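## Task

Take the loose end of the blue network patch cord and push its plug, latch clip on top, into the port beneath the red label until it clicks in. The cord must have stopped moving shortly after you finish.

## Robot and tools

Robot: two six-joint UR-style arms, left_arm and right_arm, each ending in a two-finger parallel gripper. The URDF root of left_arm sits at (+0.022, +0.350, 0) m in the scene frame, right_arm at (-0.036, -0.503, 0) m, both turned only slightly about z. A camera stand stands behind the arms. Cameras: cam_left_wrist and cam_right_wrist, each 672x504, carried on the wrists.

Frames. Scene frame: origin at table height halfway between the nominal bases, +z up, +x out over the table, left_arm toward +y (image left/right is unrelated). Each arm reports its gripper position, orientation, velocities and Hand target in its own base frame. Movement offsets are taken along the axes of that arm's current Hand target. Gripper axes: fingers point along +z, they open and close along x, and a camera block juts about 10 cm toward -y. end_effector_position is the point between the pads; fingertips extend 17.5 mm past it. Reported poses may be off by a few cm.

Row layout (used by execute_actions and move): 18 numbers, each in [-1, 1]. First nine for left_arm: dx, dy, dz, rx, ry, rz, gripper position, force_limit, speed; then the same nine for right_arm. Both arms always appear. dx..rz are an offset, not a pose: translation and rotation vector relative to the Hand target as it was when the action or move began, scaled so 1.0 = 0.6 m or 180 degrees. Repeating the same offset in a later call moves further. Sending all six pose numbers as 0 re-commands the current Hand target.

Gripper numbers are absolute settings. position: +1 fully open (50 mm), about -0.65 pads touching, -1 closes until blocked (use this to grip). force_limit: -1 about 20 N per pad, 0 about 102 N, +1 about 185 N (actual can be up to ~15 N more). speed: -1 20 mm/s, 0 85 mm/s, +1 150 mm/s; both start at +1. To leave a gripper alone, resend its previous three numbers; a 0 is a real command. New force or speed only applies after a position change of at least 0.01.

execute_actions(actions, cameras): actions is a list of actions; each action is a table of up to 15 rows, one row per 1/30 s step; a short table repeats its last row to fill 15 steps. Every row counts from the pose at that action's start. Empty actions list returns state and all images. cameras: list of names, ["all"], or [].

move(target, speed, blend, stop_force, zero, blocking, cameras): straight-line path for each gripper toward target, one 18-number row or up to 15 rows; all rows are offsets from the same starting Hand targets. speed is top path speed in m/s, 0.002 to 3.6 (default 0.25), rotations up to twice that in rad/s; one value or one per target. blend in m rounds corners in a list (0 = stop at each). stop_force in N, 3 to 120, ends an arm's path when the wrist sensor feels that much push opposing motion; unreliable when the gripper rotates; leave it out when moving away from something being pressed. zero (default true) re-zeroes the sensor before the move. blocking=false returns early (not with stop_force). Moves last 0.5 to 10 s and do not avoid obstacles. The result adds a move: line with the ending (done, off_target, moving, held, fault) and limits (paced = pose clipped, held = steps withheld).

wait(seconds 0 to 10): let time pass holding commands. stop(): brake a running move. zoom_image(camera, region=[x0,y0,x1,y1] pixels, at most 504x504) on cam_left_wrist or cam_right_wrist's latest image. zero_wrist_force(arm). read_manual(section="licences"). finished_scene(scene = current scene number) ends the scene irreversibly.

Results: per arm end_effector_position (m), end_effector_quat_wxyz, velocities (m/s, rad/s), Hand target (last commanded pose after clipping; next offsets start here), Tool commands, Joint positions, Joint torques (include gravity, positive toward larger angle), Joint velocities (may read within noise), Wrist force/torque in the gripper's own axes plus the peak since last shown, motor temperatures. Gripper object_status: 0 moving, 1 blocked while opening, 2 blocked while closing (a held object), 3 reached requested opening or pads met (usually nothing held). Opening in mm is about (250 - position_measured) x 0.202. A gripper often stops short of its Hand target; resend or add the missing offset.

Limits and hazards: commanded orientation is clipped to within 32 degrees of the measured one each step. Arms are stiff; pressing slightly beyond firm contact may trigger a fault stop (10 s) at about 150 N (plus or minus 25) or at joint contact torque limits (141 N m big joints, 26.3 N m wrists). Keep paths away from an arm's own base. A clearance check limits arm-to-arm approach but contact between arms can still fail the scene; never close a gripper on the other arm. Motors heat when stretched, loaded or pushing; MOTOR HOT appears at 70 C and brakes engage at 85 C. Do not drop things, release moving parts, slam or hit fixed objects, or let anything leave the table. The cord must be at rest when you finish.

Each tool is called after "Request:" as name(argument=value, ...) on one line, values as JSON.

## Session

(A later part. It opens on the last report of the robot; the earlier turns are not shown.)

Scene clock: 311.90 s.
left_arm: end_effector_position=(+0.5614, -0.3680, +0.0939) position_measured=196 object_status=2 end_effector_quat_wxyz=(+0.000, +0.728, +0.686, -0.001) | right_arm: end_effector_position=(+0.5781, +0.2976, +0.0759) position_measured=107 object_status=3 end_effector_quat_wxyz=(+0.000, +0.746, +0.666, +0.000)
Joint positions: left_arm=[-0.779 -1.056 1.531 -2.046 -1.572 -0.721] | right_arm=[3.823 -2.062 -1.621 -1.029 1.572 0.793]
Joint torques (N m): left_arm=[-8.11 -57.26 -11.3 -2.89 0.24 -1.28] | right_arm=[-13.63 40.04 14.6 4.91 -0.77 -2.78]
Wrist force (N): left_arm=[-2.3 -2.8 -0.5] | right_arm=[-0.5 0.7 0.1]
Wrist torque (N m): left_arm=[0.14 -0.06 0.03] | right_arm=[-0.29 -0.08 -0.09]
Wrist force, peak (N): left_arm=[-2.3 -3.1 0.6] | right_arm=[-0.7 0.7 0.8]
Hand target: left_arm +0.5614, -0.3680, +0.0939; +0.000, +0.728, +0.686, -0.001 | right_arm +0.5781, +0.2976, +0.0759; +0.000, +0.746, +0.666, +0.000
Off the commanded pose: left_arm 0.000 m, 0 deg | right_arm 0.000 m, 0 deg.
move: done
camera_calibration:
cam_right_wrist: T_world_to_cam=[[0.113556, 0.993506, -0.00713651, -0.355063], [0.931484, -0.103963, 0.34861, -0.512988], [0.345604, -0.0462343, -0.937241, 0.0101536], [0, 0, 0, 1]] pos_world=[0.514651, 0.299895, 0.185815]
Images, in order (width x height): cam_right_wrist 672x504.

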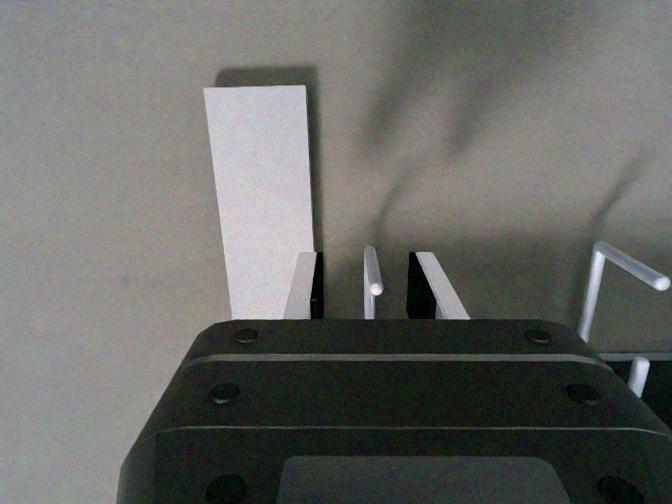

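Request:
move(target=[0,0,0,0,0,0,-1,-0.2,-0.6,0.005,0.004,0.067,0,0,0,0.3,0,0], speed=0.04, stop_force=6, cameras=["cam_right_wrist"])

Scene clock: 318.23 s.
left_arm: end_effector_position=(+0.5614, -0.3680, +0.0939) position_measured=196 object_status=2 end_effector_quat_wxyz=(+0.000, +0.728, +0.686, -0.001) | right_arm: end_effector_position=(+0.5808, +0.3004, +0.0357) position_measured=107 object_status=3 end_effector_quat_wxyz=(+0.000, +0.746, +0.666, +0.000)
Joint positions: left_arm=[-0.779 -1.056 1.531 -2.046 -1.572 -0.721] | right_arm=[3.824 -2.122 -1.646 -0.945 1.572 0.794]
Joint torques (N m): left_arm=[-9.06 -56.71 -9.88 -1.65 0.48 -1.15] | right_arm=[15.25 41.5 13.18 4.87 -0.43 2.58]
Wrist force (N): left_arm=[-1.8 -2.2 -0.6] | right_arm=[-0.7 0.6 0.2]
Wrist torque (N m): left_arm=[0.25 -0.13 0.04] | right_arm=[-0.30 -0.03 -0.16]
Wrist force, peak (N): left_arm=[-2.3 -3.1 0.4] | right_arm=[-0.8 0.9 0.2]
Hand target: left_arm +0.5614, -0.3680, +0.0939; +0.000, +0.728, +0.686, -0.001 | right_arm +0.5808, +0.3004, +0.0357; +0.000, +0.746, +0.666, +0.000
Off the commanded pose: left_arm 0.000 m, 0 deg | right_arm 0.000 m, 0 deg.
move: done
camera_calibration:
cam_right_wrist: T_world_to_cam=[[0.113556, 0.993506, -0.00713651, -0.358339], [0.931484, -0.103963, 0.34861, -0.501209], [0.345604, -0.0462343, -0.937241, -0.0283318], [0, 0, 0, 1]] pos_world=[0.517351, 0.302595, 0.145615]
Images, in order (width x height): cam_right_wrist 672x504.

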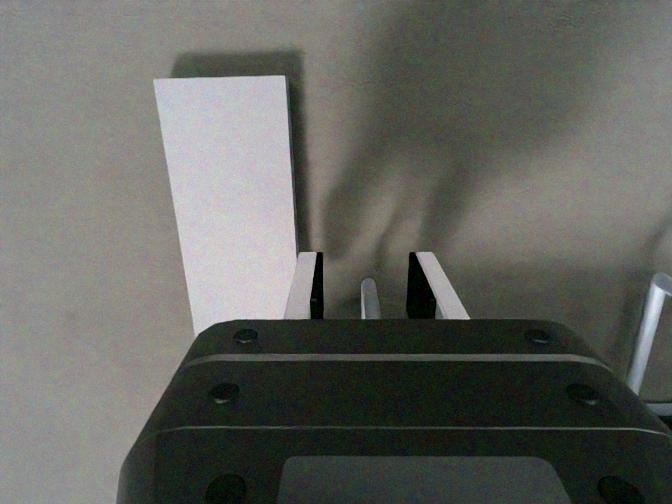

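Request:
move(target=[[0,0,0,0,0,0,-1,-0.2,-0.6,0.0017,0,0,0,0,0,0.3,0,0],[0,0,0,0,0,0,-1,-0.2,-0.6,0.0017,0,0,0,0,0,-1,0,-1]], speed=0.04, cameras=["all"])

Scene clock: 324.33 s.
left_arm: end_effector_position=(+0.5614, -0.3680, +0.0939) position_measured=196 object_status=2 end_effector_quat_wxyz=(+0.000, +0.728, +0.686, -0.001) | right_arm: end_effector_position=(+0.5809, +0.3014, +0.0357) position_measured=232 object_status=2 end_effector_quat_wxyz=(+0.000, +0.746, +0.666, +0.000)
Joint positions: left_arm=[-0.779 -1.056 1.531 -2.046 -1.572 -0.721] | right_arm=[3.825 -2.123 -1.644 -0.945 1.572 0.795]
Joint torques (N m): left_arm=[-8.13 -56.95 -12.89 -1.38 0.47 -1.28] | right_arm=[10.06 43.14 32.58 0.76 -0.3 2.58]
Wrist force (N): left_arm=[-1.7 -3.2 0.1] | right_arm=[2.7 2.5 1.9]
Wrist torque (N m): left_arm=[0.18 -0.04 0.02] | right_arm=[-0.29 0.04 -0.23]
Wrist force, peak (N): left_arm=[-1.7 -3.7 0.3] | right_arm=[2.7 2.5 2.4]
Hand target: left_arm +0.5614, -0.3680, +0.0939; +0.000, +0.728, +0.686, -0.001 | right_arm +0.5809, +0.3014, +0.0357; +0.000, +0.746, +0.666, +0.000
Off the commanded pose: left_arm 0.000 m, 0 deg | right_arm 0.000 m, 0 deg.
move: done
camera_calibration:
cam_left_wrist: T_world_to_cam=[[0.058883, 0.99824, 0.00700065, 0.344404], [0.933516, -0.0575469, 0.353887, -0.567969], [0.353667, -0.0143027, -0.935262, 0.0181267], [0, 0, 0, 1]] pos_world=[0.503518, -0.376224, 0.215539]
cam_right_wrist: T_world_to_cam=[[0.113556, 0.993506, -0.00713651, -0.359443], [0.931484, -0.103963, 0.34861, -0.501187], [0.345604, -0.0462343, -0.937241, -0.0283155], [0, 0, 0, 1]] pos_world=[0.517451, 0.303695, 0.145615]

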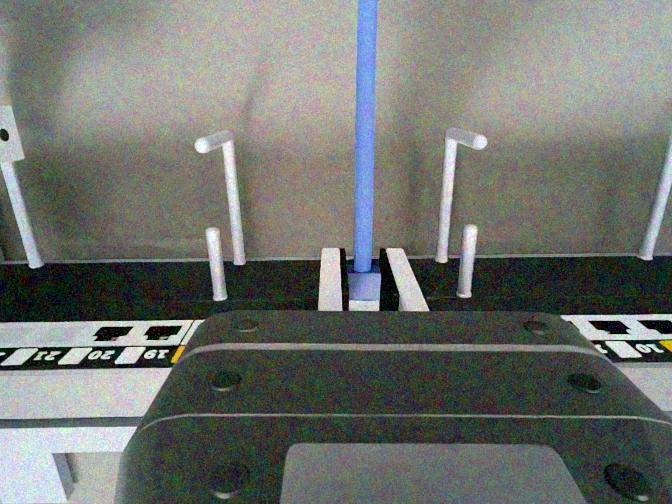

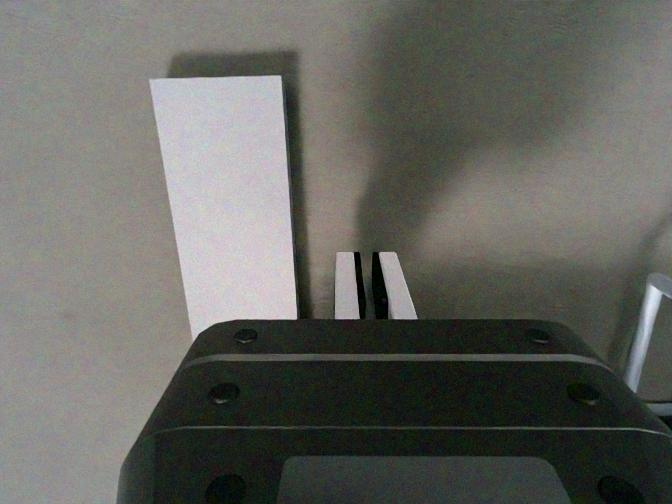

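Request:
move(target=[0,0.0167,0,0,0,0,-1,-0.2,-0.6,0,0,0,0,0,0,-1,0,-1], speed=0.006, stop_force=55, cameras=["all"])

Request:
zoom_image(camera="cam_left_wrist", region=[290, 215, 440, 325])

Scene clock: 328.73 s.
left_arm: end_effector_position=(+0.5638, -0.3681, +0.0938) position_measured=196 object_status=2 end_effector_quat_wxyz=(+0.000, +0.728, +0.686, -0.001) | right_arm: end_effector_position=(+0.5809, +0.3013, +0.0357) position_measured=232 object_status=2 end_effector_quat_wxyz=(+0.000, +0.746, +0.666, +0.000)
Joint positions: left_arm=[-0.777 -1.051 1.523 -2.043 -1.573 -0.718] | right_arm=[3.825 -2.123 -1.644 -0.945 1.572 0.795]
Joint torques (N m): left_arm=[7.2 -56.13 -22.36 -12.08 11.19 -1.17] | right_arm=[23.44 54.44 11.23 -4.59 6.89 2.66]
Motor temperatures (°C): left_arm=[36 46 49 49 47 38] | right_arm=[44 42 34 43 40 40]
Wrist force (N): left_arm=[-3.5 -47.1 -8.1] | right_arm=[4.7 35.9 12.8]
Wrist torque (N m): left_arm=[0.35 -0.08 -0.11] | right_arm=[-0.06 0.05 -0.25]
Wrist force, peak (N): left_arm=[0.2 -59.5 -9.7] | right_arm=[7.7 37.5 13.6]
Hand target: left_arm +0.5639, -0.3682, +0.0939; +0.000, +0.728, +0.686, -0.001 (not the last commanded pose) | right_arm +0.5809, +0.3014, +0.0357; +0.000, +0.746, +0.666, +0.000
Off the commanded pose: left_arm 0.008 m, 0 deg | right_arm 0.000 m, 0 deg.
move: contact (left_arm)
camera_calibration:
cam_left_wrist: T_world_to_cam=[[0.059038, 0.99823, 0.0071327, 0.344353], [0.933697, -0.0577463, 0.353377, -0.570244], [0.353164, -0.0142029, -0.935454, 0.0175124], [0, 0, 0, 1]] pos_world=[0.50592, -0.376425, 0.215437]
cam_right_wrist: T_world_to_cam=[[0.113645, 0.993496, -0.00709123, -0.359394], [0.931428, -0.104056, 0.348731, -0.501159], [0.345725, -0.0462366, -0.937196, -0.0283891], [0, 0, 0, 1]] pos_world=[0.517452, 0.303595, 0.145615]

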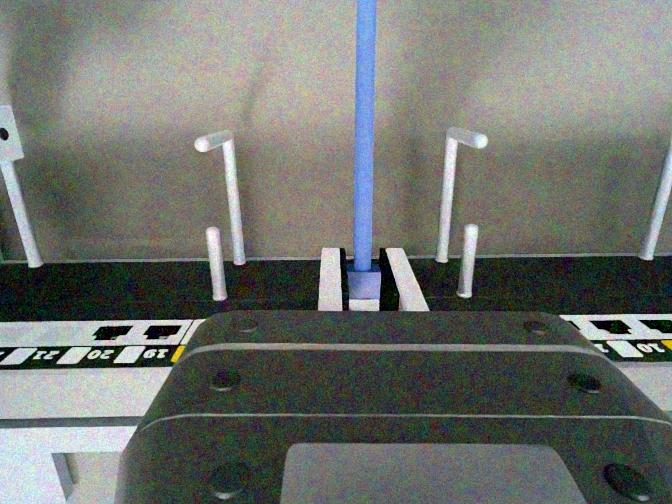

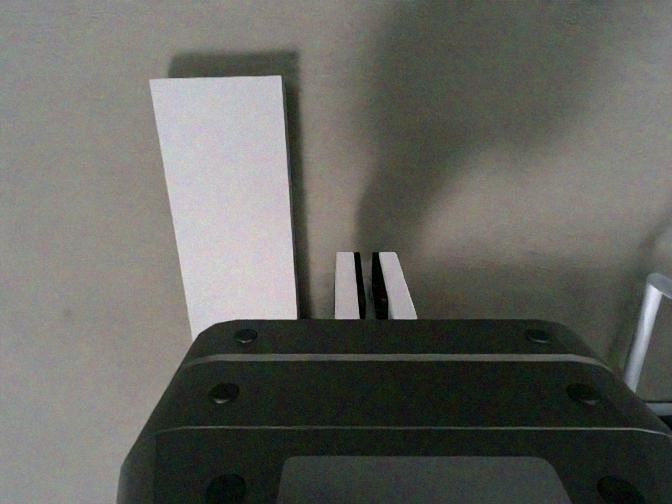

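Scaled by 3.360 from the camera's 672x504 image, which has a finer 960x720 frame.

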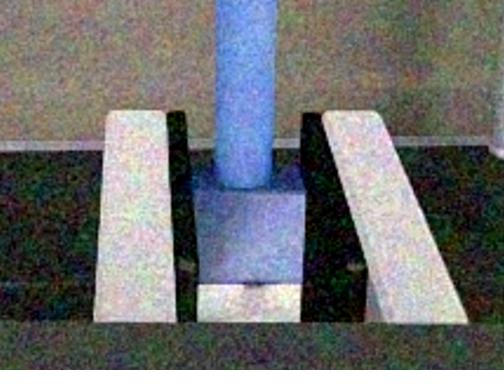

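Request:
move(target=[0,-0.0042,0,0,0,0,-1,-0.2,-0.6,0,0,0,0,0,0,-1,0,-1], speed=0.01)

Request:
move(target=[0,-0.008,0,0,0,0,-1,-0.2,-0.6,0,0,0,0,0,0,-1,0,-1], speed=0.006, stop_force=10, cameras=["cam_left_wrist"])

Scene clock: 337.13 s.
left_arm: end_effector_position=(+0.5615, -0.3680, +0.0939) position_measured=196 object_status=2 end_effector_quat_wxyz=(+0.000, +0.728, +0.686, -0.001) | right_arm: end_effector_position=(+0.5808, +0.3014, +0.0357) position_measured=232 object_status=2 end_effector_quat_wxyz=(-0.001, +0.746, +0.666, +0.000)
Joint positions: left_arm=[-0.779 -1.055 1.53 -2.046 -1.572 -0.721] | right_arm=[3.825 -2.123 -1.644 -0.946 1.572 0.795]
Joint torques (N m): left_arm=[-12.05 -61.2 -10.13 -3.97 -0.87 -1.55] | right_arm=[15.26 58.51 8.53 1.03 1.05 2.53]
Wrist force (N): left_arm=[-1.8 7.4 0.2] | right_arm=[4.0 16.5 4.1]
Wrist torque (N m): left_arm=[0.43 -0.07 0.11] | right_arm=[-0.24 0.16 -0.22]
Wrist force, peak (N): left_arm=[-3.0 -47.8 -8.2] | right_arm=[4.1 36.5 12.3]
Hand target: left_arm +0.5613, -0.3680, +0.0939; +0.000, +0.728, +0.686, -0.001 | right_arm +0.5809, +0.3014, +0.0357; +0.000, +0.746, +0.666, +0.000
Off the commanded pose: left_arm 0.000 m, 0 deg | right_arm 0.000 m, 0 deg.
move: done

Scene clock: 338.43 s.
left_arm: end_effector_position=(+0.5609, -0.3680, +0.0939) position_measured=196 object_status=2 end_effector_quat_wxyz=(+0.000, +0.728, +0.686, -0.001) | right_arm: end_effector_position=(+0.5809, +0.3014, +0.0357) position_measured=232 object_status=2 end_effector_quat_wxyz=(+0.000, +0.746, +0.666, +0.000)
Joint positions: left_arm=[-0.78 -1.056 1.532 -2.047 -1.572 -0.721] | right_arm=[3.825 -2.123 -1.644 -0.945 1.572 0.795]
Joint torques (N m): left_arm=[8.06 -37.53 -34.69 1.07 -2.78 1.24] | right_arm=[-9.1 58.1 10.33 2.48 0.17 2.45]
Wrist force (N): left_arm=[0.9 13.2 -0.6] | right_arm=[3.0 12.3 3.4]
Wrist torque (N m): left_arm=[0.61 -0.19 0.05] | right_arm=[-0.26 0.12 -0.23]
Wrist force, peak (N): left_arm=[0.2 19.7 -0.9] | right_arm=[4.1 16.6 4.6]
Hand target: left_arm +0.5609, -0.3680, +0.0939; +0.000, +0.728, +0.686, -0.001 (not the last commanded pose) | right_arm +0.5809, +0.3014, +0.0357; +0.000, +0.746, +0.666, +0.000
Off the commanded pose: left_arm 0.004 m, 0 deg | right_arm 0.000 m, 0 deg.
move: contact (left_arm)
camera_calibration:
cam_left_wrist: T_world_to_cam=[[0.059012, 0.998233, 0.0069293, 0.344481], [0.933587, -0.0576455, 0.353684, -0.567537], [0.353458, -0.0144025, -0.935339, 0.0183854], [0, 0, 0, 1]] pos_world=[0.503019, -0.376324, 0.215538]
Images, in order (width x height): cam_left_wrist 672x504.

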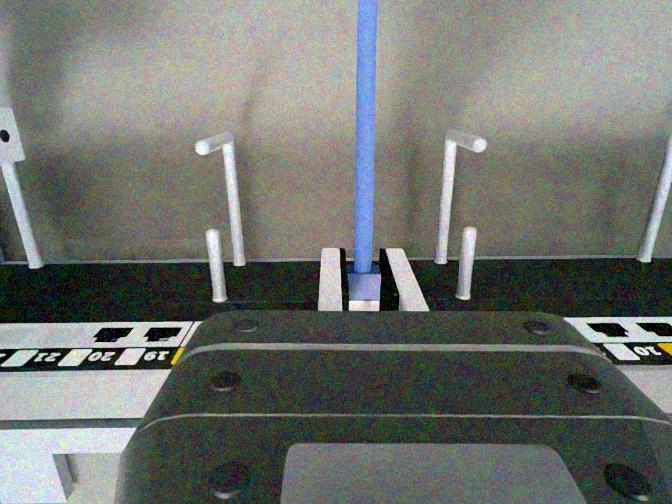

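Request:
move(target=[[0,0.001,0,0,0,0,-0.1,-0.2,-0.9,0,0,0,0,0,0,0,0,-0.9],[0,-0.01,-0.03,0,0,0,-0.1,-0.2,-0.9,0,0,-0.06,0,0,0,0,0,-0.9],[0,-0.1,-0.12,-0.14,0,0,-0.1,-0.2,-0.9,0,0,-0.2,0,0,0,0,0,-0.9]], speed=[0.02,0.05,0.15], blend=[0,0.005,0], cameras=["all"])

Request:
zoom_image(camera="cam_left_wrist", region=[260, 120, 480, 310])

Scene clock: 345.33 s.
left_arm: end_effector_position=(+0.5527, -0.3676, +0.1141) position_measured=167 object_status=3 end_effector_quat_wxyz=(+0.007, +0.728, +0.686, +0.006) | right_arm: end_effector_position=(+0.5809, +0.3013, +0.0766) position_measured=152 object_status=3 end_effector_quat_wxyz=(+0.000, +0.746, +0.666, +0.000)
Joint positions: left_arm=[-0.794 -1.101 1.548 -2.033 -1.559 -0.735] | right_arm=[3.825 -2.07 -1.606 -1.036 1.572 0.795]
Joint torques (N m): left_arm=[9.47 -37.32 -35.36 -0.27 -1.95 1.37] | right_arm=[-11.69 40.46 14.96 4.68 0.61 -0.63]
Wrist force (N): left_arm=[0.6 1.6 -0.1] | right_arm=[-0.1 -0.1 0.2]
Wrist torque (N m): left_arm=[0.28 -0.12 -0.05] | right_arm=[-0.41 -0.14 -0.18]
Wrist force, peak (N): left_arm=[0.3 14.8 -1.6] | right_arm=[3.0 12.9 2.8]
Hand target: left_arm +0.5527, -0.3676, +0.1141; +0.007, +0.728, +0.686, +0.006 (not the last commanded pose) | right_arm +0.5809, +0.3013, +0.0766; +0.000, +0.746, +0.666, +0.000 (not the last commanded pose)
Off the commanded pose: left_arm 0.073 m, 24 deg | right_arm 0.079 m, 0 deg.
move: held (left_arm, right_arm; a check stopped the path); path passed 2 of 3 targets; limits=held
pose unreachable (left arm): on one or more control steps of this call, first in action 0 (counted from 0), this arm could not follow its commanded pose, so it was not sent that pose on those steps. It may still have moved: this result reports where it is.
cause: moving toward the commanded pose would bring a part of the arm too close to another arm (a part of this arm just beyond joint 3 (elbow) and a part of the right arm just beyond its joint 3 (elbow), along the way the arms are being sent, or toward where that arm still pushes).
pose unreachable (right arm): on one or more control steps of this call, first in action 0 (counted from 0), this arm could not follow its commanded pose, so it was not sent that pose on those steps. It may still have moved: this result reports where it is.
cause: moving toward the commanded pose would bring a part of the arm too close to another arm (a part of this arm just beyond joint 3 (elbow) and a part of the left arm just beyond its joint 3 (elbow), at the place that arm was heading or pushing toward when its own hold began).
camera_calibration:
cam_left_wrist: T_world_to_cam=[[0.0588638, 0.998241, 0.00701103, 0.344427], [0.926467, -0.0572441, 0.371998, -0.564979], [0.371745, -0.0154018, -0.928207, 0.0289036], [0, 0, 0, 1]] pos_world=[0.492415, -0.375718, 0.234585]
cam_right_wrist: T_world_to_cam=[[0.113606, 0.993501, -0.00698777, -0.359105], [0.9314, -0.104051, 0.348809, -0.515424], [0.345815, -0.0461351, -0.937168, 0.00985999], [0, 0, 0, 1]] pos_world=[0.517453, 0.303596, 0.186516]

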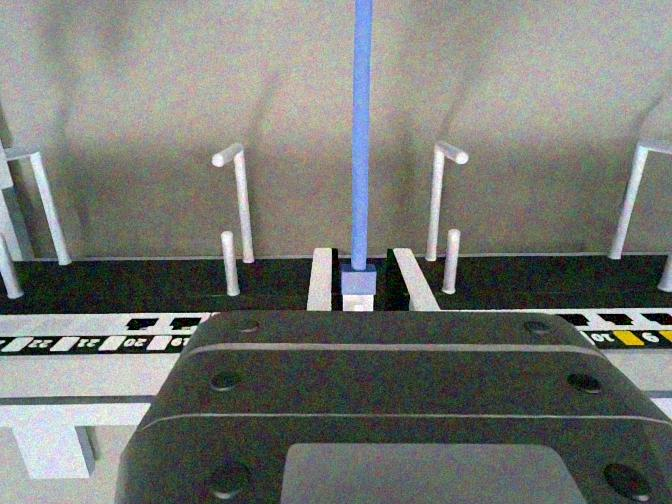

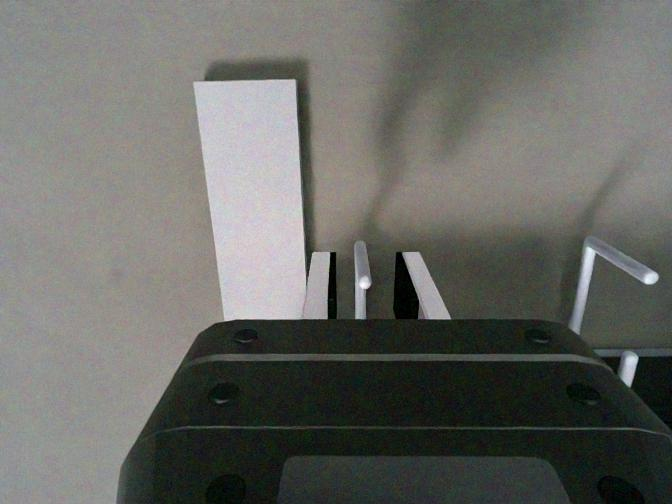

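Scaled by 2.291 from the camera's 672x504 image, which has a finer 960x720 frame.

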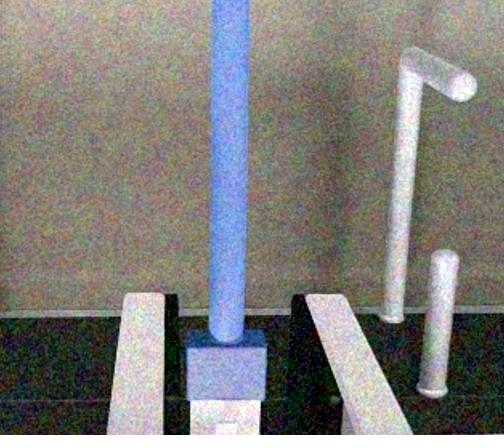

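Request:
move(target=[[0,0,0,0,0,0,-0.1,-0.2,-0.9,0,0,-0.09,0,0,0,0,0,-0.9],[0,0,0,0,0,0,-0.1,-0.2,-0.9,-0.35,-0.1,-0.2,0,0,0,0,0,-0.9]], speed=0.2, blend=0.01)

Request:
move(target=[[0,0,-0.08,0,0,0,-0.1,-0.2,-0.9,0,0,0,0,0,0,0,0,-0.9],[0,-0.11,-0.08,-0.2,0,0,-0.1,-0.2,-0.9,0,0,0,0,0,0,0,0,-0.9]], speed=0.15, blend=0.01, cameras=["cam_left_wrist"])

Request:
zoom_image(camera="cam_left_wrist", region=[260, 140, 480, 320])

Scene clock: 352.27 s.
left_arm: end_effector_position=(+0.5527, -0.3676, +0.1141) position_measured=167 object_status=3 end_effector_quat_wxyz=(+0.007, +0.728, +0.686, +0.006) | right_arm: end_effector_position=(+0.4979, +0.0993, +0.1964) position_measured=152 object_status=3 end_effector_quat_wxyz=(+0.000, +0.746, +0.666, +0.000)
Joint positions: left_arm=[-0.794 -1.101 1.548 -2.033 -1.559 -0.735] | right_arm=[3.604 -1.62 -1.864 -1.229 1.572 0.574]
Joint torques (N m): left_arm=[10.86 -37.72 -38.03 -0.37 -1.96 1.28] | right_arm=[-14.48 38.21 15.83 0.69 1.52 -2.79]
Wrist force (N): left_arm=[0.9 1.6 -0.4] | right_arm=[-0.5 -0.1 0.1]
Wrist torque (N m): left_arm=[0.29 -0.17 -0.04] | right_arm=[-0.45 -0.08 -0.09]
Wrist force, peak (N): left_arm=[1.3 1.9 0.1] | right_arm=[-0.4 -0.4 2.7]
Hand target: left_arm +0.5527, -0.3676, +0.1141; +0.007, +0.728, +0.686, +0.006 | right_arm +0.4979, +0.0992, +0.1964; +0.000, +0.746, +0.666, +0.000
Off the commanded pose: left_arm 0.000 m, 0 deg | right_arm 0.000 m, 0 deg.
move: done

Scene clock: 355.23 s.
left_arm: end_effector_position=(+0.4859, -0.3636, +0.1609) position_measured=167 object_status=3 end_effector_quat_wxyz=(+0.232, +0.690, +0.651, +0.218) | right_arm: end_effector_position=(+0.4979, +0.0992, +0.1964) position_measured=152 object_status=3 end_effector_quat_wxyz=(+0.000, +0.746, +0.666, +0.000)
Joint positions: left_arm=[-1.099 -1.406 2.096 -2.627 -1.025 -0.938] | right_arm=[3.604 -1.619 -1.864 -1.229 1.572 0.574]
Joint torques (N m): left_arm=[-11.34 -40.1 -8.25 -5.42 3.71 -1.25] | right_arm=[-13.3 38.02 16.94 0.68 1.5 -2.7]
Wrist force (N): left_arm=[1.9 2.8 -0.3] | right_arm=[-0.3 -0.1 -0.1]
Wrist torque (N m): left_arm=[0.51 -0.33 -0.03] | right_arm=[-0.45 -0.11 -0.09]
Wrist force, peak (N): left_arm=[1.9 2.8 -0.3] | right_arm=[-0.7 -0.3 -0.1]
Hand target: left_arm +0.4859, -0.3636, +0.1609; +0.232, +0.690, +0.651, +0.218 | right_arm +0.4979, +0.0992, +0.1964; +0.000, +0.746, +0.666, +0.000
Off the commanded pose: left_arm 0.000 m, 0 deg | right_arm 0.000 m, 0 deg.
move: done
camera_calibration:
cam_left_wrist: T_world_to_cam=[[0.0539235, 0.99853, 0.00542323, 0.3468], [0.531464, -0.0332977, 0.846426, -0.395939], [0.845363, -0.04276, -0.532479, -0.206593], [0, 0, 0, 1]] pos_world=[0.366373, -0.368309, 0.223246]
Images, in order (width x height): cam_left_wrist 672x504.

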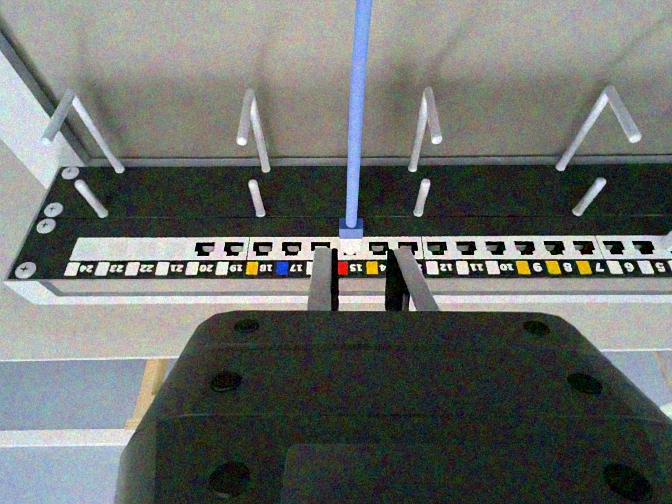

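Scaled by 2.291 from the camera's 672x504 image, which has a finer 960x720 frame.

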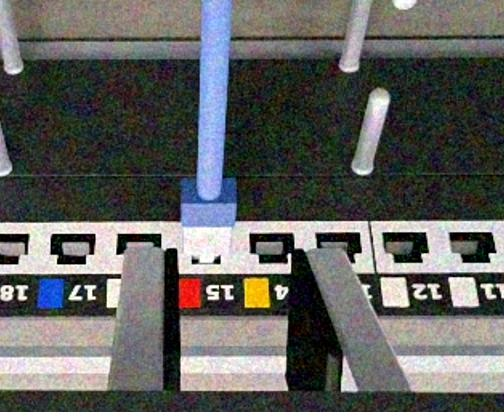

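Request:
wait(seconds=2)

Request:
finished_scene(scene=1)

Scene clock: 358.97 s.
left_arm: end_effector_position=(+0.4859, -0.3636, +0.1609) position_measured=167 object_status=3 end_effector_quat_wxyz=(+0.232, +0.690, +0.651, +0.218) | right_arm: end_effector_position=(+0.4979, +0.0992, +0.1964) position_measured=152 object_status=3 end_effector_quat_wxyz=(+0.000, +0.746, +0.666, +0.000)
Joint positions: left_arm=[-1.1 -1.406 2.096 -2.627 -1.025 -0.938] | right_arm=[3.604 -1.619 -1.864 -1.229 1.572 0.574]
Joint torques (N m): left_arm=[-10.93 -39.72 -8.58 -5.81 3.42 -1.28] | right_arm=[-13.65 37.88 16.6 0.66 1.43 -2.61]
Wrist force (N): left_arm=[1.7 2.8 -0.3] | right_arm=[-0.5 -0.3 -0.2]
Wrist torque (N m): left_arm=[0.52 -0.30 -0.02] | right_arm=[-0.47 -0.09 -0.09]
Wrist force, peak (N): left_arm=[1.9 3.1 -0.4] | right_arm=[-0.7 -0.3 -0.1]
Hand target: left_arm +0.4859, -0.3636, +0.1609; +0.232, +0.690, +0.651, +0.218 | right_arm +0.4979, +0.0992, +0.1964; +0.000, +0.746, +0.666, +0.000
Tool commands: left_gripper/position=-0.1 left_gripper/force_limit=-0.2 left_gripper/speed=-0.9 right_gripper/position=+0.0 right_gripper/force_limit=+0.0 right_gripper/speed=-0.9
Off the commanded pose: left_arm 0.000 m, 0 deg | right_arm 0.000 m, 0 deg.
wait: 2.00 s; at rest from the start

The scene is finished: the task was done.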